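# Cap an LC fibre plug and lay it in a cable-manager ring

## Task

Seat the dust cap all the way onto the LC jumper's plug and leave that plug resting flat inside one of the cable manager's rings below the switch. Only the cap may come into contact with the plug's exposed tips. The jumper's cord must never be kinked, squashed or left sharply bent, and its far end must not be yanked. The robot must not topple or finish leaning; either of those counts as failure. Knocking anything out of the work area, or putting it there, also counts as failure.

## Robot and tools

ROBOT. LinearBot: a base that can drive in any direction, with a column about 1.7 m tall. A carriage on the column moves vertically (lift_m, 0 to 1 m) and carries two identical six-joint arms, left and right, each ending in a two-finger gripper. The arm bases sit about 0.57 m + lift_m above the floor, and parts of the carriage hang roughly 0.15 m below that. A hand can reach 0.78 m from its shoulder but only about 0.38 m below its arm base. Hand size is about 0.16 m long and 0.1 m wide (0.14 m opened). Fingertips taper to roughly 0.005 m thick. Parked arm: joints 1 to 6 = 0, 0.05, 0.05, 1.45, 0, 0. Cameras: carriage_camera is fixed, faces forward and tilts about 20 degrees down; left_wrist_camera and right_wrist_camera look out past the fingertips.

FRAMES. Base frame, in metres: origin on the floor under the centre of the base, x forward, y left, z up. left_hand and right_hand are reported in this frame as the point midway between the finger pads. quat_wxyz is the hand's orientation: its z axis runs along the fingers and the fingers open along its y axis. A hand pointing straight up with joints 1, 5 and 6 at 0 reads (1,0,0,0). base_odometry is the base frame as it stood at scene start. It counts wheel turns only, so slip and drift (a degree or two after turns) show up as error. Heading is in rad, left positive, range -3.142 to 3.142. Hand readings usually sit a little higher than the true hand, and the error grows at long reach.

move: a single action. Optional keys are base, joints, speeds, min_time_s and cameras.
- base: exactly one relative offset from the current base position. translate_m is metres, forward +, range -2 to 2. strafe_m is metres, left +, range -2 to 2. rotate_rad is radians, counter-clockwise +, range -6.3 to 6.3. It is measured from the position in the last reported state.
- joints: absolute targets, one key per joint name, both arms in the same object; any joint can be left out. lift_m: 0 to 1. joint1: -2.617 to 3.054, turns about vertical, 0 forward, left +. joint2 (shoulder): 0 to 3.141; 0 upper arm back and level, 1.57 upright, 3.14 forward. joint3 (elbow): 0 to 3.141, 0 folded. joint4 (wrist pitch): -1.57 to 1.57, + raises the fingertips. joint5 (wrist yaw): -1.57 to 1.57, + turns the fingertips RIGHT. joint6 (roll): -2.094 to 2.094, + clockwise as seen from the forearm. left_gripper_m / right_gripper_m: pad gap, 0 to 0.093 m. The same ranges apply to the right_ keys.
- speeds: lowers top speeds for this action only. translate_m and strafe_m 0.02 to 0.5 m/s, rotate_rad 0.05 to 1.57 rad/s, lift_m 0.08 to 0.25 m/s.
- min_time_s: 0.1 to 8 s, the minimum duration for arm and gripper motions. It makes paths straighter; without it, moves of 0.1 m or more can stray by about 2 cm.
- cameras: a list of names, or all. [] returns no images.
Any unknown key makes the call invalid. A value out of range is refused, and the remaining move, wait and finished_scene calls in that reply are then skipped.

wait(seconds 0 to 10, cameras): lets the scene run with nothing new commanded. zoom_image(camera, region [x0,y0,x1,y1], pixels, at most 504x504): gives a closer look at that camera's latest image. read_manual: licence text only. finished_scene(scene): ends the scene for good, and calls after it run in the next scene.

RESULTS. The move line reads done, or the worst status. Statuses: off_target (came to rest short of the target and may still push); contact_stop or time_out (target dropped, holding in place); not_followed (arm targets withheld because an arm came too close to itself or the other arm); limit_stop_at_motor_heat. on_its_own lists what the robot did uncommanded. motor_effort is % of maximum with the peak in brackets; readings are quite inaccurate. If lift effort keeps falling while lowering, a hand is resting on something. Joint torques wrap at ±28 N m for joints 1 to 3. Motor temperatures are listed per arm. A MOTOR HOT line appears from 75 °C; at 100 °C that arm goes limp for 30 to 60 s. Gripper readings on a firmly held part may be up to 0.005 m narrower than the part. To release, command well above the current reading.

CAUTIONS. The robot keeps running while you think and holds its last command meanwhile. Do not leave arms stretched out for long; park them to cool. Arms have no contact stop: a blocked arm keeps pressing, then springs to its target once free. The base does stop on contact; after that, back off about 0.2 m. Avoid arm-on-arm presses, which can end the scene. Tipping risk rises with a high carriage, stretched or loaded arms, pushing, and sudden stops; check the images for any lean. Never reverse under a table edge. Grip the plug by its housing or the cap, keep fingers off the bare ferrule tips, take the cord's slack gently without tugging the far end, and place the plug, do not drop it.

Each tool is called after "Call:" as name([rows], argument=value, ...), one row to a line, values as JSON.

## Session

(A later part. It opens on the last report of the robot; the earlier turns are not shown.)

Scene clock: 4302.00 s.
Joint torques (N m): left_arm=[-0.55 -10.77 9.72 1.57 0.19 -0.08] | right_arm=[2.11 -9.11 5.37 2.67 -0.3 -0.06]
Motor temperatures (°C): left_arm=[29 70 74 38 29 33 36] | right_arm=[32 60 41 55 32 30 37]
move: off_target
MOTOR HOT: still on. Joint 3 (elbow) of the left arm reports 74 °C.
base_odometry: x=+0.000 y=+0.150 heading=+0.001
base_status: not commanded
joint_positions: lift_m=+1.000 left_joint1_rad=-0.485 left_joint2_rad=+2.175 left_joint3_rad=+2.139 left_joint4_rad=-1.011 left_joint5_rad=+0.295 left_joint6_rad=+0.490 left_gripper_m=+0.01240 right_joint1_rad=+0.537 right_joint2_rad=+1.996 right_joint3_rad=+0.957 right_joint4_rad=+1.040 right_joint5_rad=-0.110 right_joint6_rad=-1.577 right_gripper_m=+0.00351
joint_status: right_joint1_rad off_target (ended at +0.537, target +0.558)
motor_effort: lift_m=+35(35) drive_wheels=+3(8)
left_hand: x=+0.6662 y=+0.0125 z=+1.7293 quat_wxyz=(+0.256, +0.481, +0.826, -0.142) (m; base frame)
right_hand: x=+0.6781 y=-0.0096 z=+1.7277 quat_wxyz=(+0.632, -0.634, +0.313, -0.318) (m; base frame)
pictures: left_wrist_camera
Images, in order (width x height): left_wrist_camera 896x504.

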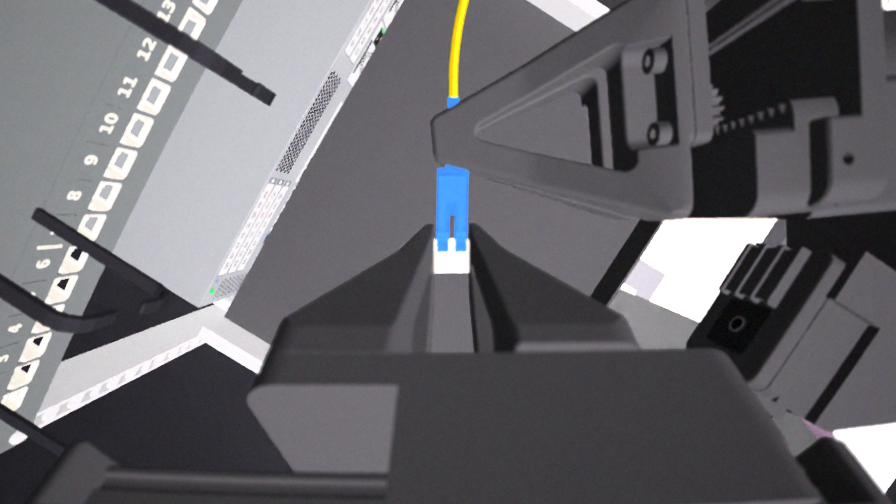

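Call:
move(joints={"right_joint1_rad": 0.576}, min_time_s=0.8, cameras=["left_wrist_camera"])

Call:
zoom_image(camera="left_wrist_camera", region=[412, 190, 492, 280])

Scene clock: 4310.17 s.
Joint torques (N m): left_arm=[-0.58 -10.74 9.7 1.67 0.26 -0.08] | right_arm=[2.82 -9.13 5.38 2.74 -0.48 -0.06]
Motor temperatures (°C): left_arm=[29 70 74 39 29 33 36] | right_arm=[32 59 41 56 32 30 37]
move: off_target
MOTOR HOT: still on. Joint 3 (elbow) of the left arm reports 74 °C.
base_odometry: x=+0.000 y=+0.150 heading=+0.001
base_status: not commanded
joint_positions: lift_m=+1.000 left_joint1_rad=-0.485 left_joint2_rad=+2.175 left_joint3_rad=+2.139 left_joint4_rad=-1.022 left_joint5_rad=+0.288 left_joint6_rad=+0.490 left_gripper_m=+0.01240 right_joint1_rad=+0.547 right_joint2_rad=+1.996 right_joint3_rad=+0.957 right_joint4_rad=+1.035 right_joint5_rad=-0.094 right_joint6_rad=-1.577 right_gripper_m=+0.00351
joint_status: right_joint1_rad off_target (ended at +0.547, target +0.576)
motor_effort: lift_m=+35(35) drive_wheels=+3(8)
left_hand: x=+0.6649 y=+0.0146 z=+1.7276 quat_wxyz=(+0.251, +0.481, +0.829, -0.138) (m; base frame)
right_hand: x=+0.6765 y=-0.0069 z=+1.7265 quat_wxyz=(+0.630, -0.634, +0.315, -0.318) (m; base frame)
pictures: left_wrist_camera
Images, in order (width x height): left_wrist_camera 896x504.

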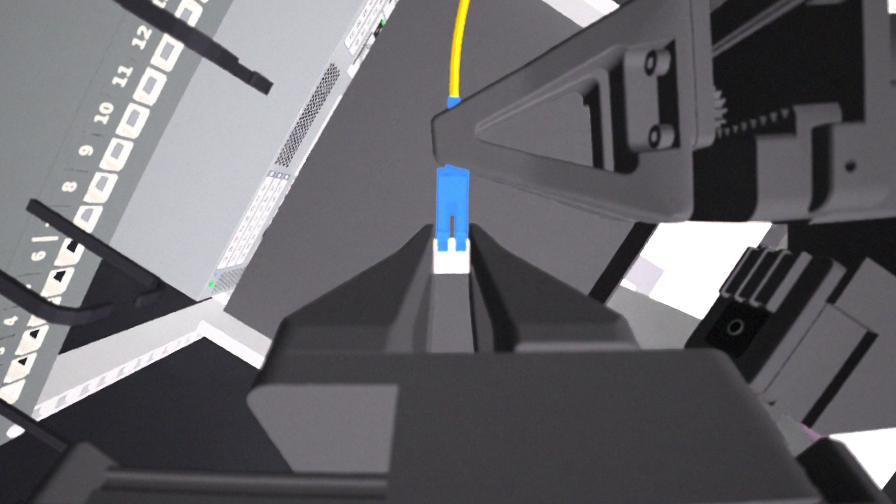

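Scaled by 5.600 from the camera's 896x504 image, which has a finer 1280x720 frame.

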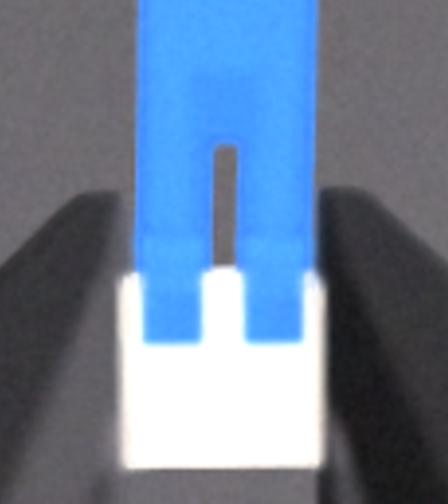

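Call:
move(joints={"right_joint1_rad": 0.60, "right_joint5_rad": -0.178, "left_joint4_rad": -0.955, "left_joint5_rad": 0.310}, min_time_s=1.0, cameras=["left_wrist_camera", "right_wrist_camera"])

Call:
zoom_image(camera="left_wrist_camera", region=[412, 190, 492, 280])

Call:
zoom_image(camera="right_wrist_camera", region=[408, 60, 498, 160])

Scene clock: 4322.00 s.
Joint torques (N m): left_arm=[-0.57 -10.73 9.66 2.12 0.47 -0.07] | right_arm=[4.49 -9.29 5.37 2.79 -0.92 -0.06]
Motor temperatures (°C): left_arm=[29 70 74 39 29 33 36] | right_arm=[32 58 41 57 32 30 37]
move: off_target
MOTOR HOT: still on. Joint 3 (elbow) of the left arm reports 74 °C.
base_odometry: x=+0.000 y=+0.150 heading=+0.001
base_status: not commanded
joint_positions: lift_m=+1.000 left_joint1_rad=-0.485 left_joint2_rad=+2.175 left_joint3_rad=+2.139 left_joint4_rad=-1.033 left_joint5_rad=+0.283 left_joint6_rad=+0.490 left_gripper_m=+0.01240 right_joint1_rad=+0.555 right_joint2_rad=+1.998 right_joint3_rad=+0.957 right_joint4_rad=+1.031 right_joint5_rad=-0.092 right_joint6_rad=-1.577 right_gripper_m=+0.00351
joint_status: left_joint4_rad off_target (ended at -1.033, target -0.955); left_joint5_rad off_target (ended at +0.284, target +0.310); right_joint1_rad off_target (ended at +0.555, target +0.600); right_joint5_rad off_target (ended at -0.092, target -0.178)
motor_effort: lift_m=+34(35) drive_wheels=+1(7)
left_hand: x=+0.6633 y=+0.0162 z=+1.7262 quat_wxyz=(+0.246, +0.480, +0.831, -0.136) (m; base frame)
right_hand: x=+0.6746 y=-0.0038 z=+1.7247 quat_wxyz=(+0.629, -0.637, +0.315, -0.316) (m; base frame)
pictures: left_wrist_camera, right_wrist_camera
Images, in order (width x height): left_wrist_camera 896x504, right_wrist_camera 896x504.

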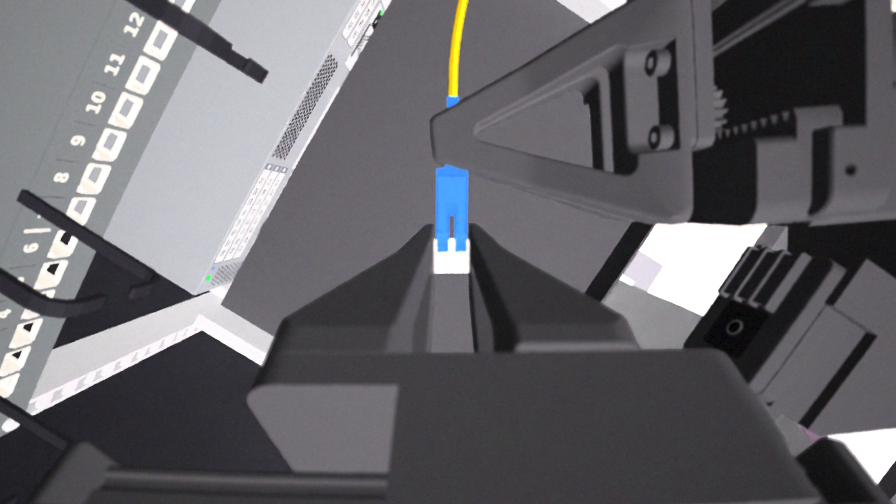

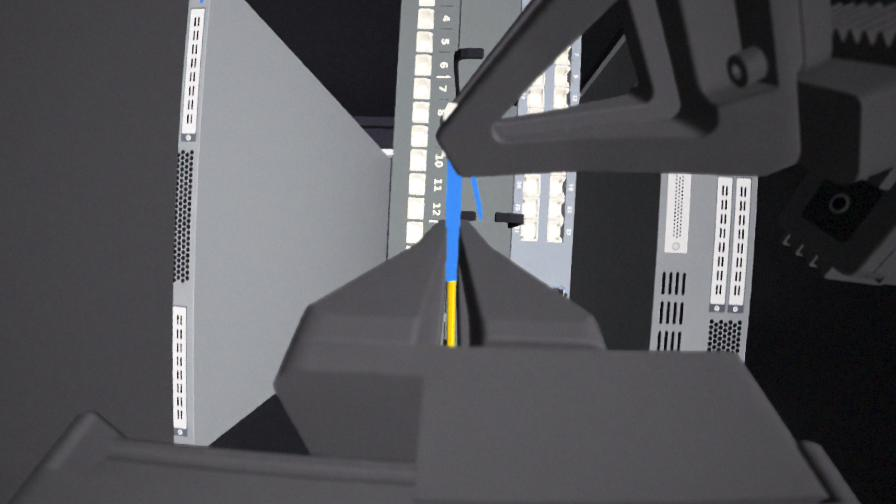

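Scaled by 5.600 from the camera's 896x504 image, which has a finer 1280x720 frame.

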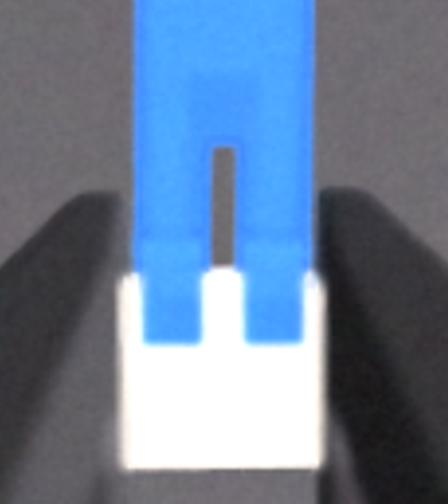

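Scaled by 5.040 from the camera's 896x504 image, which has a finer 1280x720 frame.

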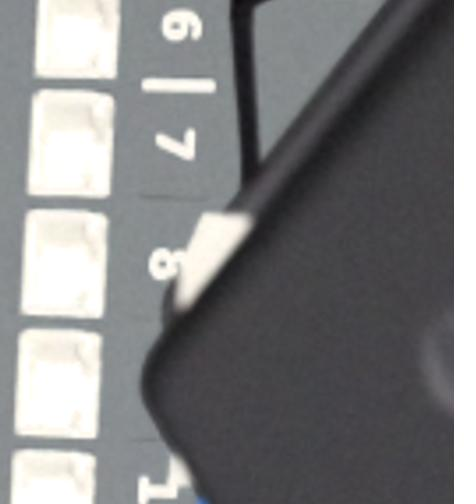

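Call:
zoom_image(camera="left_wrist_camera", region=[430, 220, 474, 264])

Scaled by 11.455 from the camera's 896x504 image, which has a finer 1280x720 frame.

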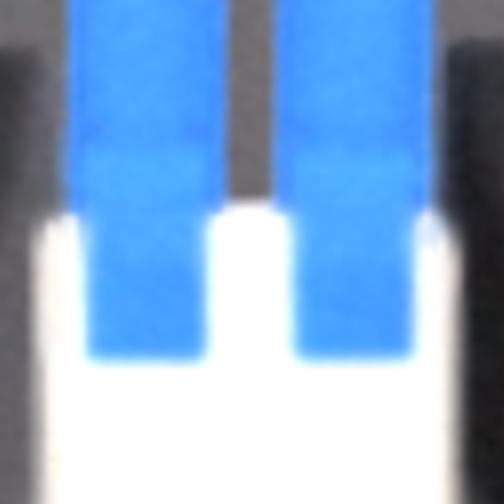

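Call:
move(joints={"right_joint1_rad": 0.625, "right_joint5_rad": -0.20, "left_joint4_rad": -0.915, "left_joint5_rad": 0.325}, min_time_s=1.0, cameras=["left_wrist_camera"])

Call:
zoom_image(camera="left_wrist_camera", region=[430, 220, 474, 264])

Scene clock: 4338.03 s.
Joint torques (N m): left_arm=[-0.8 -10.71 9.68 2.6 0.6 -0.08] | right_arm=[6.04 -9.29 5.39 2.81 -1.31 -0.06]
Motor temperatures (°C): left_arm=[29 70 74 41 29 33 36] | right_arm=[32 57 41 56 32 30 37]
move: off_target
MOTOR HOT: still on. Joint 3 (elbow) of the left arm reports 74 °C.
base_odometry: x=+0.000 y=+0.150 heading=+0.001
base_status: not commanded
joint_positions: lift_m=+1.000 left_joint1_rad=-0.482 left_joint2_rad=+2.175 left_joint3_rad=+2.139 left_joint4_rad=-1.037 left_joint5_rad=+0.283 left_joint6_rad=+0.490 left_gripper_m=+0.01240 right_joint1_rad=+0.564 right_joint2_rad=+1.998 right_joint3_rad=+0.957 right_joint4_rad=+1.030 right_joint5_rad=-0.076 right_joint6_rad=-1.577 right_gripper_m=+0.00351
joint_status: left_joint4_rad off_target (ended at -1.037, target -0.915); left_joint5_rad off_target (ended at +0.283, target +0.325); right_joint1_rad off_target (ended at +0.564, target +0.625); right_joint5_rad off_target (ended at -0.076, target -0.200)
motor_effort: lift_m=+35(35) drive_wheels=+6(7)
left_hand: x=+0.6634 y=+0.0180 z=+1.7257 quat_wxyz=(+0.244, +0.479, +0.832, -0.136) (m; base frame)
right_hand: x=+0.6733 y=-0.0015 z=+1.7244 quat_wxyz=(+0.628, -0.636, +0.317, -0.317) (m; base frame)
pictures: left_wrist_camera
Images, in order (width x height): left_wrist_camera 896x504.

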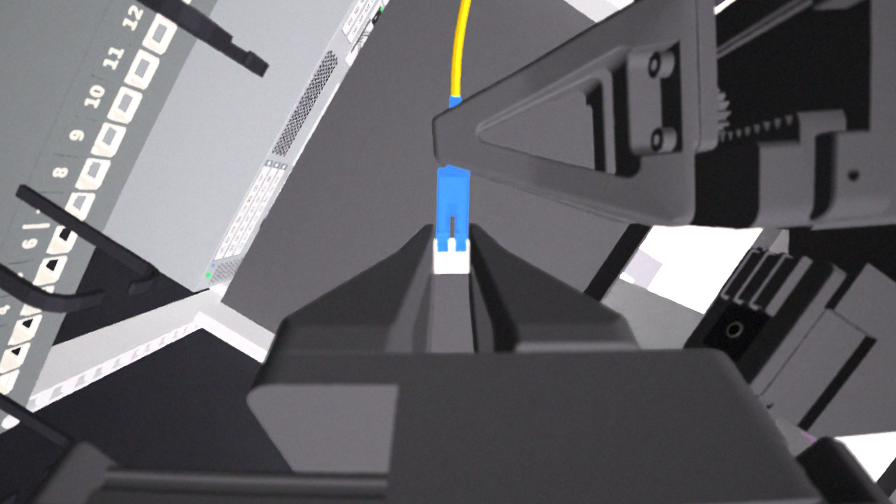

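Scaled by 11.455 from the camera's 896x504 image, which has a finer 1280x720 frame.

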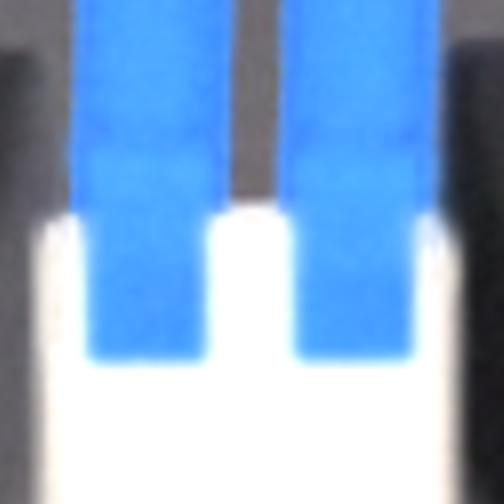

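Call:
move(cameras=["left_wrist_camera"])

Scene clock: 4375.10 s.
Joint torques (N m): left_arm=[-0.81 -10.7 9.63 2.6 0.6 -0.08] | right_arm=[6.01 -9.29 5.38 2.82 -1.33 -0.06]
Motor temperatures (°C): left_arm=[29 71 74 48 30 33 36] | right_arm=[34 56 41 55 34 30 37]
MOTOR HOT: still on. Joint 3 (elbow) of the left arm reports 74 °C.
base_odometry: x=+0.000 y=+0.150 heading=+0.001
base_status: not commanded
joint_positions: lift_m=+1.000 left_joint1_rad=-0.482 left_joint2_rad=+2.175 left_joint3_rad=+2.139 left_joint4_rad=-1.038 left_joint5_rad=+0.283 left_joint6_rad=+0.490 left_gripper_m=+0.01240 right_joint1_rad=+0.565 right_joint2_rad=+1.998 right_joint3_rad=+0.957 right_joint4_rad=+1.030 right_joint5_rad=-0.076 right_joint6_rad=-1.577 right_gripper_m=+0.00351
joint_status: left_joint4_rad off_target (ended at -1.037, target -0.915); left_joint5_rad off_target (ended at +0.283, target +0.325); right_joint1_rad off_target (ended at +0.564, target +0.625); right_joint5_rad off_target (ended at -0.076, target -0.200)
motor_effort: lift_m=+34(35) drive_wheels=+5(7)
left_hand: x=+0.6633 y=+0.0180 z=+1.7256 quat_wxyz=(+0.244, +0.479, +0.832, -0.136) (m; base frame)
right_hand: x=+0.6732 y=-0.0014 z=+1.7243 quat_wxyz=(+0.628, -0.636, +0.317, -0.317) (m; base frame)
pictures: left_wrist_camera
Images, in order (width x height): left_wrist_camera 896x504.

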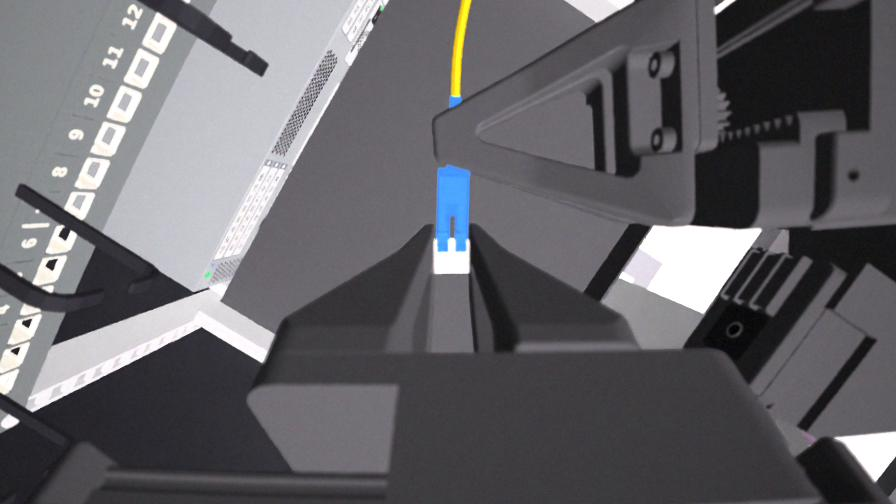

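Call:
move(joints={"right_joint1_rad": 0.572, "right_joint5_rad": -0.085, "left_joint4_rad": -1.022, "left_joint5_rad": 0.292}, min_time_s=1.5, cameras=["left_wrist_camera"])

Call:
zoom_image(camera="left_wrist_camera", region=[424, 210, 484, 280])

Scene clock: 4383.33 s.
Joint torques (N m): left_arm=[-0.81 -10.71 9.68 1.46 0.29 -0.08] | right_arm=[0.69 -9.29 5.39 2.82 -0.24 -0.06]
Motor temperatures (°C): left_arm=[29 71 74 48 30 33 36] | right_arm=[34 56 41 55 34 30 37]
move: done
MOTOR HOT: still on. Joint 3 (elbow) of the left arm reports 74 °C.
base_odometry: x=+0.000 y=+0.150 heading=+0.001
base_status: not commanded
joint_positions: lift_m=+1.000 left_joint1_rad=-0.482 left_joint2_rad=+2.175 left_joint3_rad=+2.139 left_joint4_rad=-1.042 left_joint5_rad=+0.283 left_joint6_rad=+0.490 left_gripper_m=+0.01240 right_joint1_rad=+0.565 right_joint2_rad=+1.998 right_joint3_rad=+0.957 right_joint4_rad=+1.029 right_joint5_rad=-0.063 right_joint6_rad=-1.577 right_gripper_m=+0.00351
joint_status: all done
motor_effort: lift_m=+35(35) drive_wheels=+3(7)
left_hand: x=+0.6626 y=+0.0185 z=+1.7252 quat_wxyz=(+0.242, +0.479, +0.833, -0.136) (m; base frame)
right_hand: x=+0.6746 y=-0.0033 z=+1.7242 quat_wxyz=(+0.625, -0.634, +0.321, -0.321) (m; base frame)
pictures: left_wrist_camera
Images, in order (width x height): left_wrist_camera 896x504.

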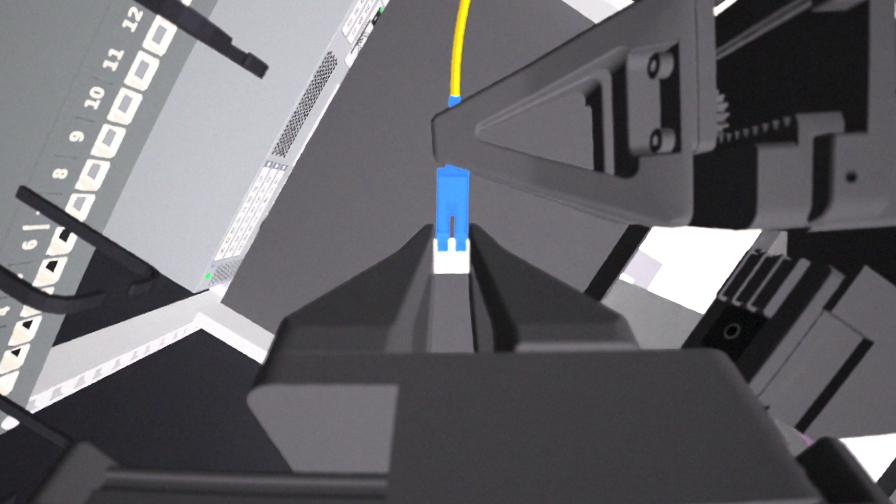

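Scaled by 7.200 from the camera's 896x504 image, which has a finer 1280x720 frame.

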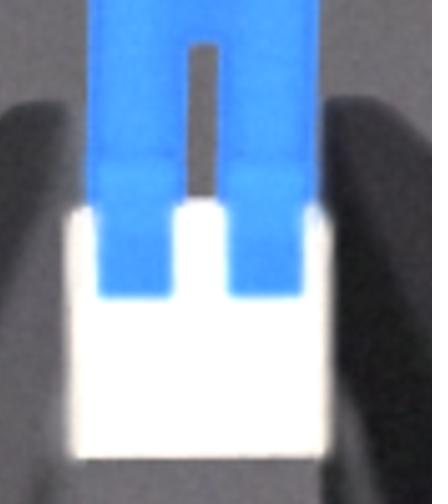

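Call:
move(joints={"left_gripper_m": 0.016}, min_time_s=0.8, cameras=[])

Call:
move(joints={"left_gripper_m": 0.042}, min_time_s=1.0, cameras=["left_wrist_camera"])

Call:
zoom_image(camera="left_wrist_camera", region=[424, 210, 484, 280])

Scene clock: 4389.03 s.
Joint torques (N m): left_arm=[-0.7 -10.73 9.68 1.4 0.3 -0.08] | right_arm=[0.69 -9.29 5.41 2.69 -0.11 -0.06]
Motor temperatures (°C): left_arm=[29 71 74 46 30 33 36] | right_arm=[33 56 41 55 33 30 37]
move: done
MOTOR HOT: still on. Joint 3 (elbow) of the left arm reports 74 °C.
base_odometry: x=+0.000 y=+0.150 heading=+0.001
base_status: not commanded
joint_positions: lift_m=+1.000 left_joint1_rad=-0.484 left_joint2_rad=+2.175 left_joint3_rad=+2.139 left_joint4_rad=-1.036 left_joint5_rad=+0.283 left_joint6_rad=+0.490 left_gripper_m=+0.01589 right_joint1_rad=+0.565 right_joint2_rad=+1.998 right_joint3_rad=+0.957 right_joint4_rad=+1.041 right_joint5_rad=-0.073 right_joint6_rad=-1.577 right_gripper_m=+0.00351
joint_status: all done
motor_effort: lift_m=+35(35) drive_wheels=+3(6)
left_hand: x=+0.6633 y=+0.0172 z=+1.7258 quat_wxyz=(+0.245, +0.480, +0.832, -0.136) (m; base frame)
right_hand: x=+0.6735 y=-0.0018 z=+1.7270 quat_wxyz=(+0.631, -0.633, +0.316, -0.320) (m; base frame)
pictures: none
No camera images: "cameras" was empty.

Scene clock: 4390.33 s.
Joint torques (N m): left_arm=[-0.68 -10.71 9.68 1.4 0.3 -0.08] | right_arm=[0.69 -9.28 5.39 2.65 -0.12 -0.07]
Motor temperatures (°C): left_arm=[29 71 74 46 30 33 36] | right_arm=[33 56 41 55 33 30 37]
move: done
MOTOR HOT: still on. Joint 3 (elbow) of the left arm reports 74 °C.
base_odometry: x=+0.000 y=+0.150 heading=+0.001
base_status: not commanded
joint_positions: lift_m=+1.000 left_joint1_rad=-0.484 left_joint2_rad=+2.175 left_joint3_rad=+2.139 left_joint4_rad=-1.035 left_joint5_rad=+0.283 left_joint6_rad=+0.490 left_gripper_m=+0.04187 right_joint1_rad=+0.565 right_joint2_rad=+1.998 right_joint3_rad=+0.957 right_joint4_rad=+1.043 right_joint5_rad=-0.074 right_joint6_rad=-1.577 right_gripper_m=+0.00351
joint_status: all done
motor_effort: lift_m=+35(35) drive_wheels=+1(7)
left_hand: x=+0.6634 y=+0.0171 z=+1.7259 quat_wxyz=(+0.245, +0.480, +0.832, -0.136) (m; base frame)
right_hand: x=+0.6734 y=-0.0016 z=+1.7275 quat_wxyz=(+0.631, -0.632, +0.315, -0.320) (m; base frame)
pictures: left_wrist_camera
Images, in order (width x height): left_wrist_camera 896x504.

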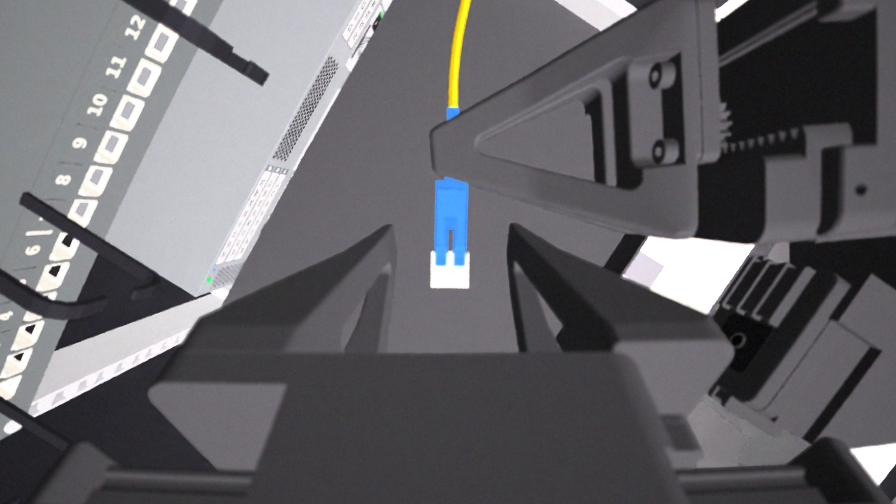

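Scaled by 7.200 from the camera's 896x504 image, which has a finer 1280x720 frame.

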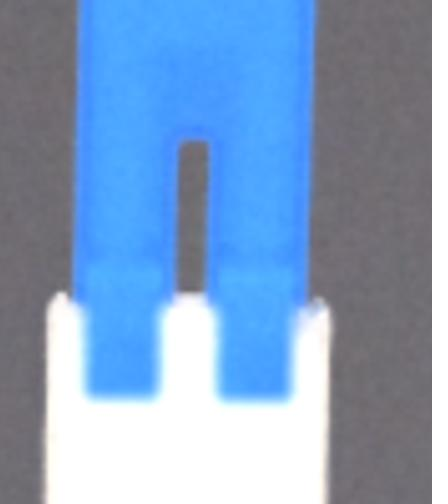

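Call:
move(joints={"right_joint1_rad": 0.488, "right_joint5_rad": -0.08}, min_time_s=2.0, cameras=["left_wrist_camera", "right_wrist_camera"])

Call:
zoom_image(camera="right_wrist_camera", region=[404, 76, 494, 176])

Scene clock: 4401.40 s.
Joint torques (N m): left_arm=[-0.7 -10.71 9.69 1.39 0.28 -0.07] | right_arm=[-0.65 -9.31 5.38 2.63 -0.05 -0.06]
Motor temperatures (°C): left_arm=[29 71 74 44 29 33 35] | right_arm=[33 56 41 56 33 30 37]
move: done
MOTOR HOT: still on. Joint 3 (elbow) of the left arm reports 74 °C.
base_odometry: x=+0.000 y=+0.150 heading=+0.001
base_status: not commanded
joint_positions: lift_m=+1.000 left_joint1_rad=-0.484 left_joint2_rad=+2.175 left_joint3_rad=+2.139 left_joint4_rad=-1.034 left_joint5_rad=+0.283 left_joint6_rad=+0.490 left_gripper_m=+0.04187 right_joint1_rad=+0.494 right_joint2_rad=+1.998 right_joint3_rad=+0.957 right_joint4_rad=+1.044 right_joint5_rad=-0.075 right_joint6_rad=-1.577 right_gripper_m=+0.00351
joint_status: all done
motor_effort: lift_m=+35(35) drive_wheels=+5(8)
left_hand: x=+0.6635 y=+0.0171 z=+1.7260 quat_wxyz=(+0.245, +0.480, +0.831, -0.136) (m; base frame)
right_hand: x=+0.6938 y=-0.0346 z=+1.7277 quat_wxyz=(+0.620, -0.620, +0.337, -0.342) (m; base frame)
pictures: left_wrist_camera, right_wrist_camera
Images, in order (width x height): left_wrist_camera 896x504, right_wrist_camera 896x504.

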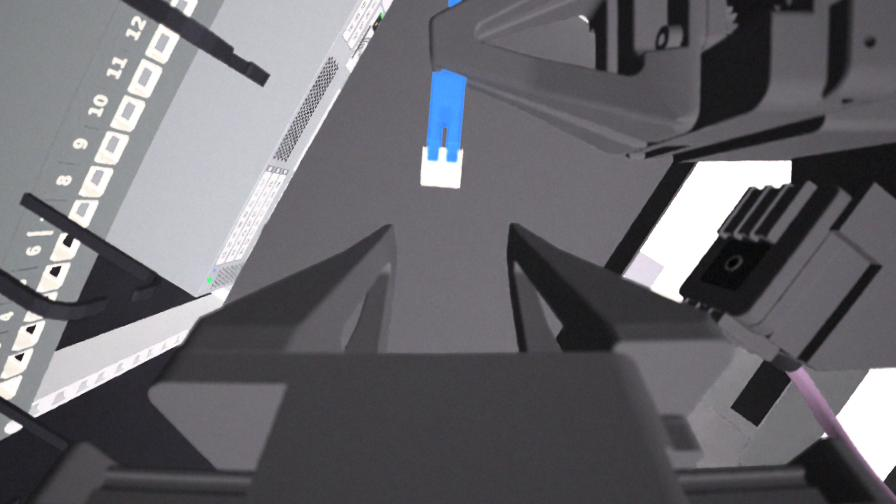

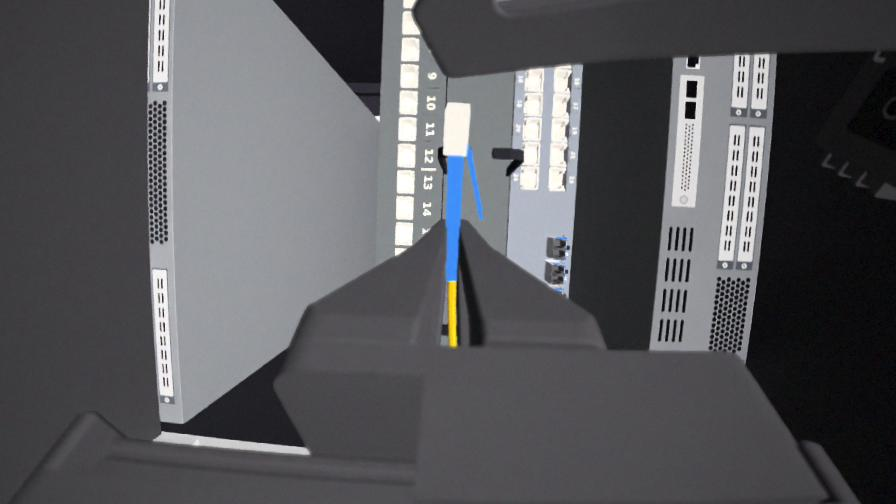

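Scaled by 5.040 from the camera's 896x504 image, which has a finer 1280x720 frame.

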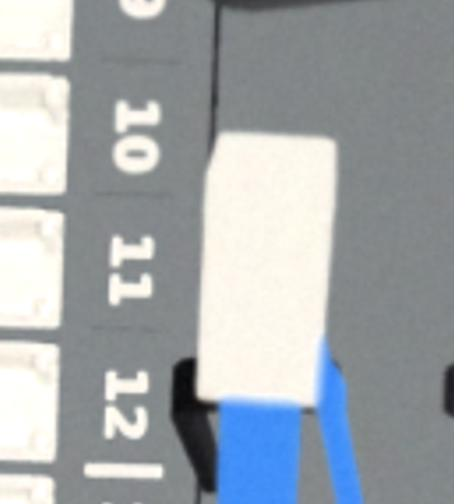

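Call:
move(joints={"left_joint1_rad": -0.171, "left_joint2_rad": 1.778, "left_joint3_rad": 1.628, "left_joint4_rad": -0.975, "left_joint5_rad": 0.471, "left_joint6_rad": 0.777}, min_time_s=2.5, cameras=["left_wrist_camera"])

Call:
move(joints={"left_joint1_rad": -0.187, "left_joint2_rad": 1.11, "left_joint3_rad": 0.98, "left_joint4_rad": -0.89, "left_joint5_rad": 0.34, "left_joint6_rad": 0.51}, min_time_s=2.0, cameras=["right_wrist_camera"])

Scene clock: 4416.33 s.
Joint torques (N m): left_arm=[0.66 -11.52 6.17 1.21 0.43 0.12] | right_arm=[-0.64 -9.29 5.38 2.63 -0.06 -0.06]
Motor temperatures (°C): left_arm=[29 71 73 43 29 33 35] | right_arm=[33 56 41 56 32 30 37]
move: done
MOTOR HOT: still on. Joint 3 (elbow) of the left arm reports 73 °C.
base_odometry: x=+0.000 y=+0.150 heading=+0.001
base_status: not commanded
joint_positions: lift_m=+1.000 left_joint1_rad=-0.179 left_joint2_rad=+1.816 left_joint3_rad=+1.644 left_joint4_rad=-0.989 left_joint5_rad=+0.457 left_joint6_rad=+0.765 left_gripper_m=+0.04188 right_joint1_rad=+0.494 right_joint2_rad=+1.998 right_joint3_rad=+0.957 right_joint4_rad=+1.044 right_joint5_rad=-0.075 right_joint6_rad=-1.577 right_gripper_m=+0.00351
joint_status: all done
motor_effort: lift_m=+35(35) drive_wheels=+4(8)
left_hand: x=+0.6217 y=+0.1564 z=+1.7314 quat_wxyz=(+0.254, +0.475, +0.828, -0.155) (m; base frame)
right_hand: x=+0.6938 y=-0.0346 z=+1.7278 quat_wxyz=(+0.620, -0.620, +0.337, -0.342) (m; base frame)
pictures: left_wrist_camera
Images, in order (width x height): left_wrist_camera 896x504.

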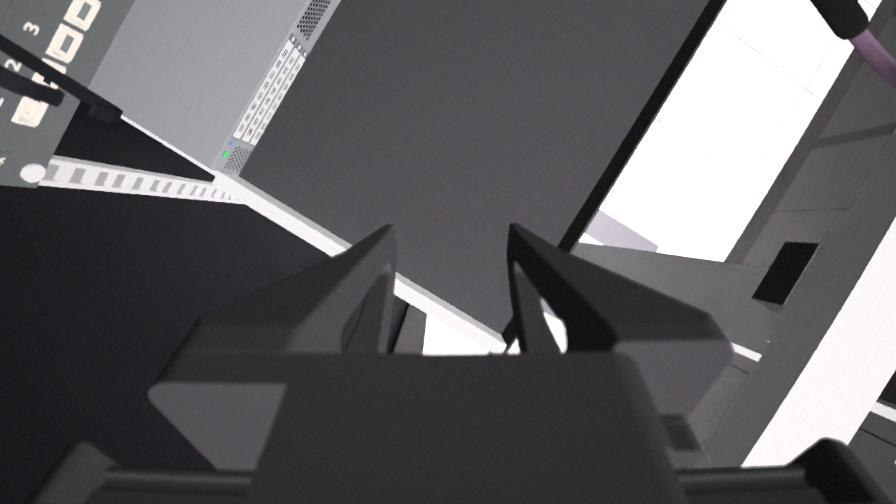

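Scene clock: 4418.63 s.
Joint torques (N m): left_arm=[-0.62 -3.97 6.3 1.49 0.12 -0.11] | right_arm=[-0.65 -9.28 5.38 2.63 -0.06 -0.06]
Motor temperatures (°C): left_arm=[29 71 72 43 29 33 35] | right_arm=[32 56 41 56 32 30 37]
move: done
MOTOR HOT: cleared for the motors of the left arm.
base_odometry: x=+0.000 y=+0.150 heading=+0.001
base_status: not commanded
joint_positions: lift_m=+1.000 left_joint1_rad=-0.179 left_joint2_rad=+1.125 left_joint3_rad=+0.997 left_joint4_rad=-0.905 left_joint5_rad=+0.354 left_joint6_rad=+0.522 left_gripper_m=+0.04188 right_joint1_rad=+0.494 right_joint2_rad=+1.998 right_joint3_rad=+0.957 right_joint4_rad=+1.044 right_joint5_rad=-0.075 right_joint6_rad=-1.577 right_gripper_m=+0.00351
joint_status: all done
motor_effort: lift_m=+35(35) drive_wheels=+5(7)
left_hand: x=+0.4775 y=+0.1991 z=+1.7318 quat_wxyz=(+0.286, +0.370, +0.875, -0.122) (m; base frame)
right_hand: x=+0.6938 y=-0.0346 z=+1.7279 quat_wxyz=(+0.620, -0.620, +0.337, -0.342) (m; base frame)
pictures: right_wrist_camera
Images, in order (width x height): right_wrist_camera 896x504.

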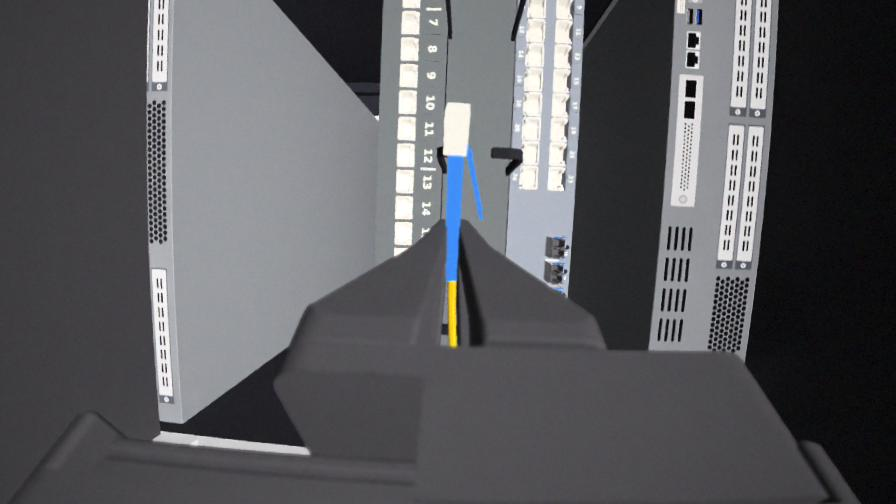

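Call:
move(joints={"left_joint1_rad": 0.0, "left_joint2_rad": 0.05, "left_joint3_rad": 0.05, "left_joint4_rad": 1.45, "left_joint5_rad": 0.0, "left_joint6_rad": 0.0, "right_joint1_rad": 0.5317, "right_joint2_rad": 2.1036, "right_joint3_rad": 1.1275, "right_joint4_rad": 0.964, "right_joint5_rad": 0.2564}, min_time_s=3.0, cameras=["right_wrist_camera", "carriage_camera"])

Scene clock: 4509.57 s.
Joint torques (N m): left_arm=[0.69 2.84 4.93 -0.16 -0.07 -0.1] | right_arm=[0.58 -9.83 8.59 2.45 0.1 -0.06]
Motor temperatures (°C): left_arm=[29 56 63 42 29 33 34] | right_arm=[32 55 41 56 32 30 37]
move: done
base_odometry: x=+0.000 y=+0.150 heading=+0.001
base_status: not commanded
joint_positions: lift_m=+1.000 left_joint1_rad=-0.008 left_joint2_rad=+0.059 left_joint3_rad=+0.065 left_joint4_rad=+1.438 left_joint5_rad=+0.013 left_joint6_rad=+0.012 left_gripper_m=+0.04188 right_joint1_rad=+0.526 right_joint2_rad=+2.083 right_joint3_rad=+1.104 right_joint4_rad=+0.980 right_joint5_rad=+0.247 right_joint6_rad=-1.577 right_gripper_m=+0.00351
joint_status: all done
motor_effort: lift_m=+34(35) drive_wheels=+5(8)
left_hand: x=+0.2474 y=+0.3044 z=+1.9884 quat_wxyz=(+0.998, +0.007, +0.063, +0.001) (m; base frame)
right_hand: x=+0.7351 y=-0.0539 z=+1.7280 quat_wxyz=(+0.563, -0.566, +0.424, -0.428) (m; base frame)
pictures: carriage_camera, right_wrist_camera
Images, in order (width x height): carriage_camera 896x504, right_wrist_camera 896x504.

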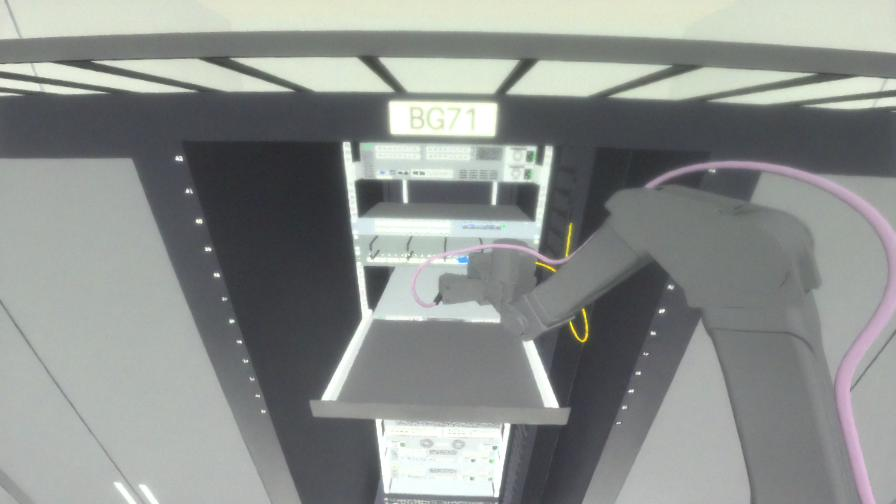

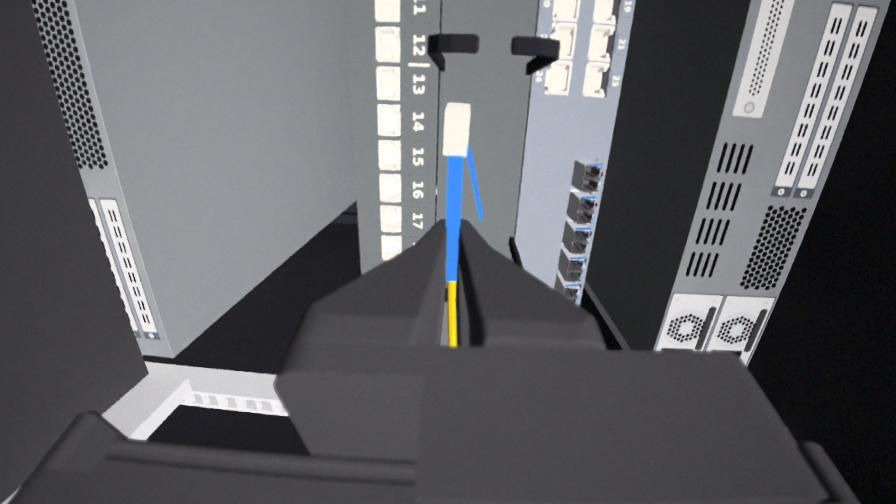

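Call:
move(joints={"right_joint1_rad": 0.5613, "right_joint2_rad": 2.2004, "right_joint3_rad": 1.2916, "right_joint4_rad": 0.8969, "right_joint5_rad": 0.4501}, min_time_s=3.0, cameras=["right_wrist_camera"])

Call:
zoom_image(camera="right_wrist_camera", region=[384, 40, 534, 240])

Scene clock: 4518.90 s.
Joint torques (N m): left_arm=[0.69 2.85 4.93 -0.19 -0.06 -0.09] | right_arm=[-0.16 -10.74 9.02 2.43 0.23 -0.06]
Motor temperatures (°C): left_arm=[29 55 62 40 29 33 34] | right_arm=[32 56 42 56 32 30 37]
move: done
base_odometry: x=+0.000 y=+0.150 heading=+0.001
base_status: not commanded
joint_positions: lift_m=+1.000 left_joint1_rad=-0.008 left_joint2_rad=+0.059 left_joint3_rad=+0.065 left_joint4_rad=+1.441 left_joint5_rad=+0.012 left_joint6_rad=+0.011 left_gripper_m=+0.04188 right_joint1_rad=+0.562 right_joint2_rad=+2.178 right_joint3_rad=+1.266 right_joint4_rad=+0.912 right_joint5_rad=+0.429 right_joint6_rad=-1.577 right_gripper_m=+0.00351
joint_status: all done
motor_effort: lift_m=+35(35) drive_wheels=+3(8)
left_hand: x=+0.2466 y=+0.3047 z=+1.9885 quat_wxyz=(+0.998, +0.006, +0.062, +0.001) (m; base frame)
right_hand: x=+0.7596 y=-0.0484 z=+1.7276 quat_wxyz=(+0.531, -0.534, +0.464, -0.467) (m; base frame)
pictures: right_wrist_camera
Images, in order (width x height): right_wrist_camera 896x504.

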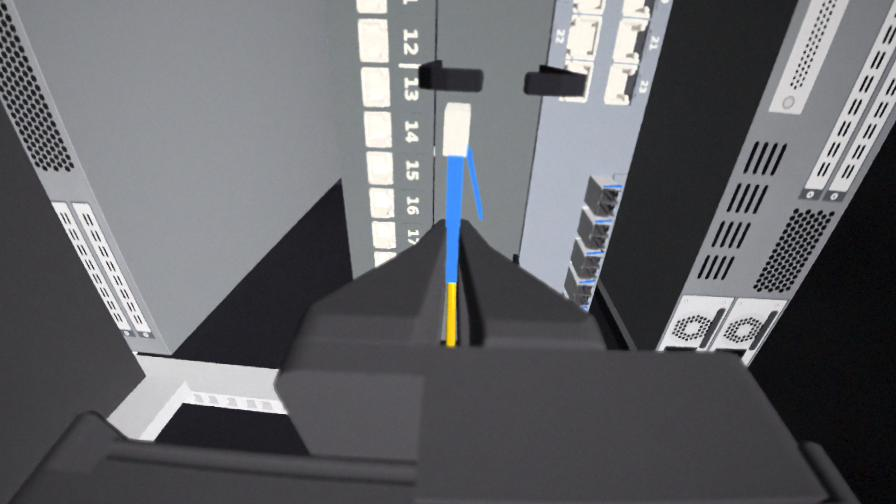

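Scaled by 2.520 from the camera's 896x504 image, which has a finer 1280x720 frame.

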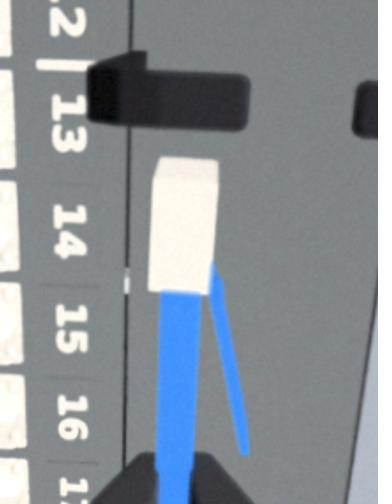

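Call:
move(cameras=["carriage_camera"])

Call:
zoom_image(camera="carriage_camera", region=[430, 210, 610, 350])

Scene clock: 4527.80 s.
Joint torques (N m): left_arm=[0.7 2.86 4.96 -0.19 -0.06 -0.08] | right_arm=[-0.18 -10.74 8.96 2.44 0.22 -0.06]
Motor temperatures (°C): left_arm=[29 55 62 39 29 33 34] | right_arm=[32 56 43 55 32 30 37]
base_odometry: x=+0.000 y=+0.150 heading=+0.001
base_status: not commanded
joint_positions: lift_m=+1.000 left_joint1_rad=-0.008 left_joint2_rad=+0.059 left_joint3_rad=+0.065 left_joint4_rad=+1.441 left_joint5_rad=+0.012 left_joint6_rad=+0.011 left_gripper_m=+0.04188 right_joint1_rad=+0.563 right_joint2_rad=+2.178 right_joint3_rad=+1.266 right_joint4_rad=+0.911 right_joint5_rad=+0.429 right_joint6_rad=-1.577 right_gripper_m=+0.00351
joint_status: all done
motor_effort: lift_m=+34(35) drive_wheels=+2(8)
left_hand: x=+0.2465 y=+0.3047 z=+1.9886 quat_wxyz=(+0.998, +0.006, +0.061, +0.001) (m; base frame)
right_hand: x=+0.7596 y=-0.0483 z=+1.7275 quat_wxyz=(+0.531, -0.534, +0.464, -0.467) (m; base frame)
pictures: carriage_camera
Images, in order (width x height): carriage_camera 896x504.

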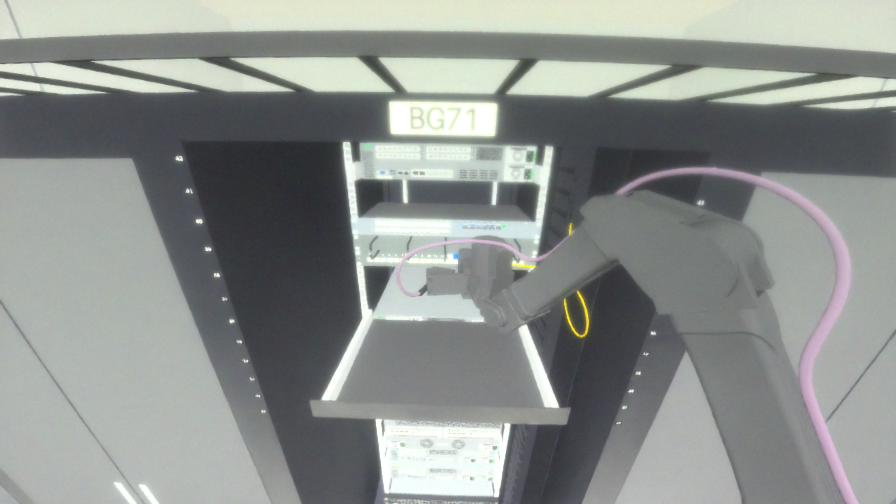

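Scaled by 2.800 from the camera's 896x504 image, which has a finer 1280x720 frame.

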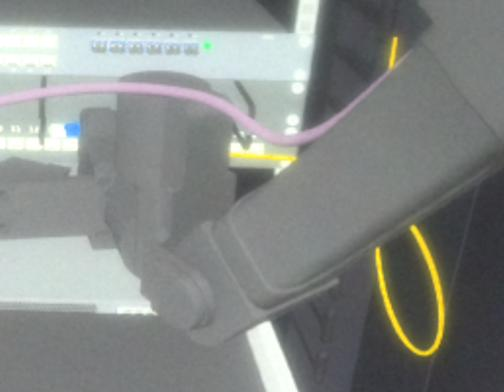

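Call:
move(joints={"right_joint1_rad": 0.6207, "right_joint2_rad": 2.2581, "right_joint3_rad": 1.3979, "right_joint4_rad": 0.8482, "right_joint5_rad": 0.5135}, min_time_s=3.0, cameras=["right_wrist_camera"])

Call:
zoom_image(camera="right_wrist_camera", region=[384, 60, 534, 260])

Scene clock: 4562.10 s.
Joint torques (N m): left_arm=[0.7 2.82 4.94 -0.19 -0.05 -0.08] | right_arm=[0.49 -11.3 9.11 2.4 0.09 -0.06]
Motor temperatures (°C): left_arm=[29 53 60 37 29 33 34] | right_arm=[32 57 45 54 32 30 37]
move: done
base_odometry: x=+0.000 y=+0.150 heading=+0.001
base_status: not commanded
joint_positions: lift_m=+1.000 left_joint1_rad=-0.008 left_joint2_rad=+0.059 left_joint3_rad=+0.065 left_joint4_rad=+1.441 left_joint5_rad=+0.011 left_joint6_rad=+0.011 left_gripper_m=+0.04188 right_joint1_rad=+0.615 right_joint2_rad=+2.235 right_joint3_rad=+1.373 right_joint4_rad=+0.864 right_joint5_rad=+0.505 right_joint6_rad=-1.577 right_gripper_m=+0.00351
joint_status: all done
motor_effort: lift_m=+35(35) drive_wheels=+5(8)
left_hand: x=+0.2465 y=+0.3047 z=+1.9886 quat_wxyz=(+0.998, +0.006, +0.061, +0.001) (m; base frame)
right_hand: x=+0.7631 y=-0.0214 z=+1.7286 quat_wxyz=(+0.526, -0.528, +0.470, -0.473) (m; base frame)
pictures: right_wrist_camera
Images, in order (width x height): right_wrist_camera 896x504.

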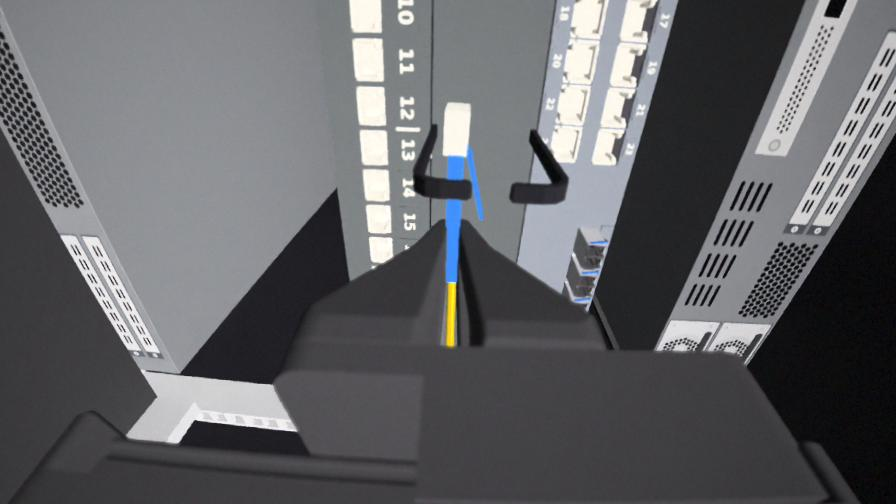

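Scaled by 2.520 from the camera's 896x504 image, which has a finer 1280x720 frame.

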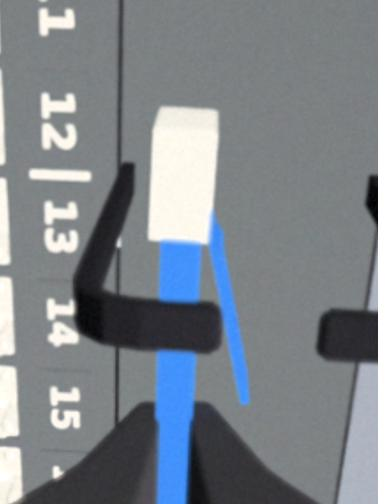

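Call:
move(joints={"lift_m": 0.995}, speeds={"lift_m": 0.08}, cameras=["right_wrist_camera"])

Call:
zoom_image(camera="right_wrist_camera", region=[384, 60, 534, 260])

Scene clock: 4592.23 s.
Joint torques (N m): left_arm=[0.69 3.11 5.26 -0.2 -0.05 -0.09] | right_arm=[0.4 -11.81 8.65 2.47 0.09 -0.06]
Motor temperatures (°C): left_arm=[29 52 59 36 29 33 33] | right_arm=[32 60 46 55 32 30 37]
move: done
base_odometry: x=+0.000 y=+0.150 heading=+0.001
base_status: not commanded
joint_positions: lift_m=+0.995 left_joint1_rad=-0.008 left_joint2_rad=+0.056 left_joint3_rad=+0.061 left_joint4_rad=+1.442 left_joint5_rad=+0.011 left_joint6_rad=+0.011 left_gripper_m=+0.04188 right_joint1_rad=+0.616 right_joint2_rad=+2.240 right_joint3_rad=+1.379 right_joint4_rad=+0.859 right_joint5_rad=+0.506 right_joint6_rad=-1.577 right_gripper_m=+0.00351
joint_status: all done
motor_effort: lift_m=+34(35) drive_wheels=+7(7)
left_hand: x=+0.2465 y=+0.3048 z=+1.9827 quat_wxyz=(+0.998, +0.006, +0.061, +0.001) (m; base frame)
right_hand: x=+0.7640 y=-0.0207 z=+1.7222 quat_wxyz=(+0.524, -0.529, +0.470, -0.473) (m; base frame)
pictures: right_wrist_camera
Images, in order (width x height): right_wrist_camera 896x504.

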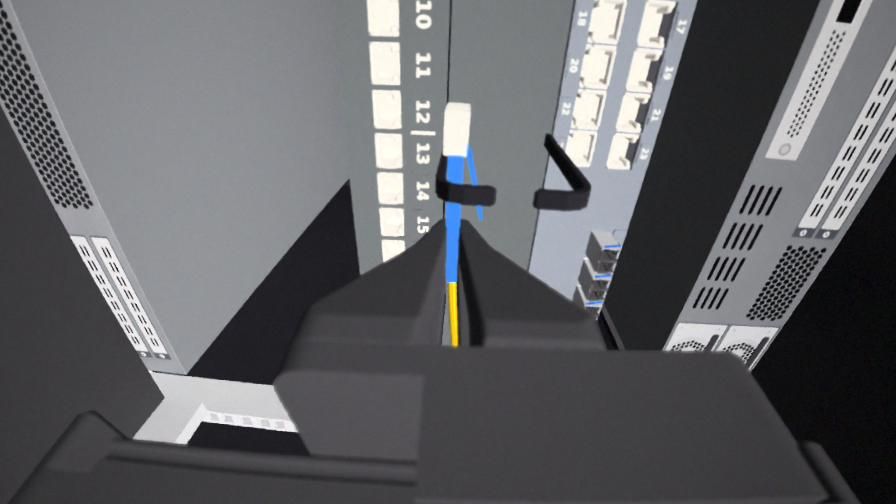

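Scaled by 2.520 from the camera's 896x504 image, which has a finer 1280x720 frame.

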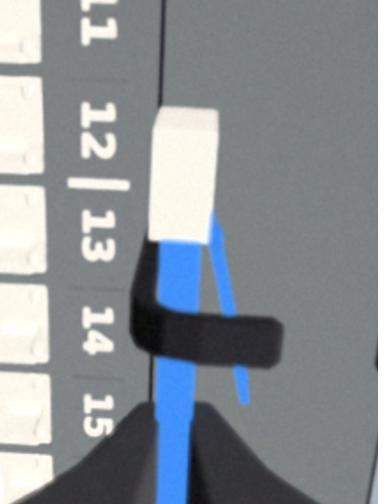

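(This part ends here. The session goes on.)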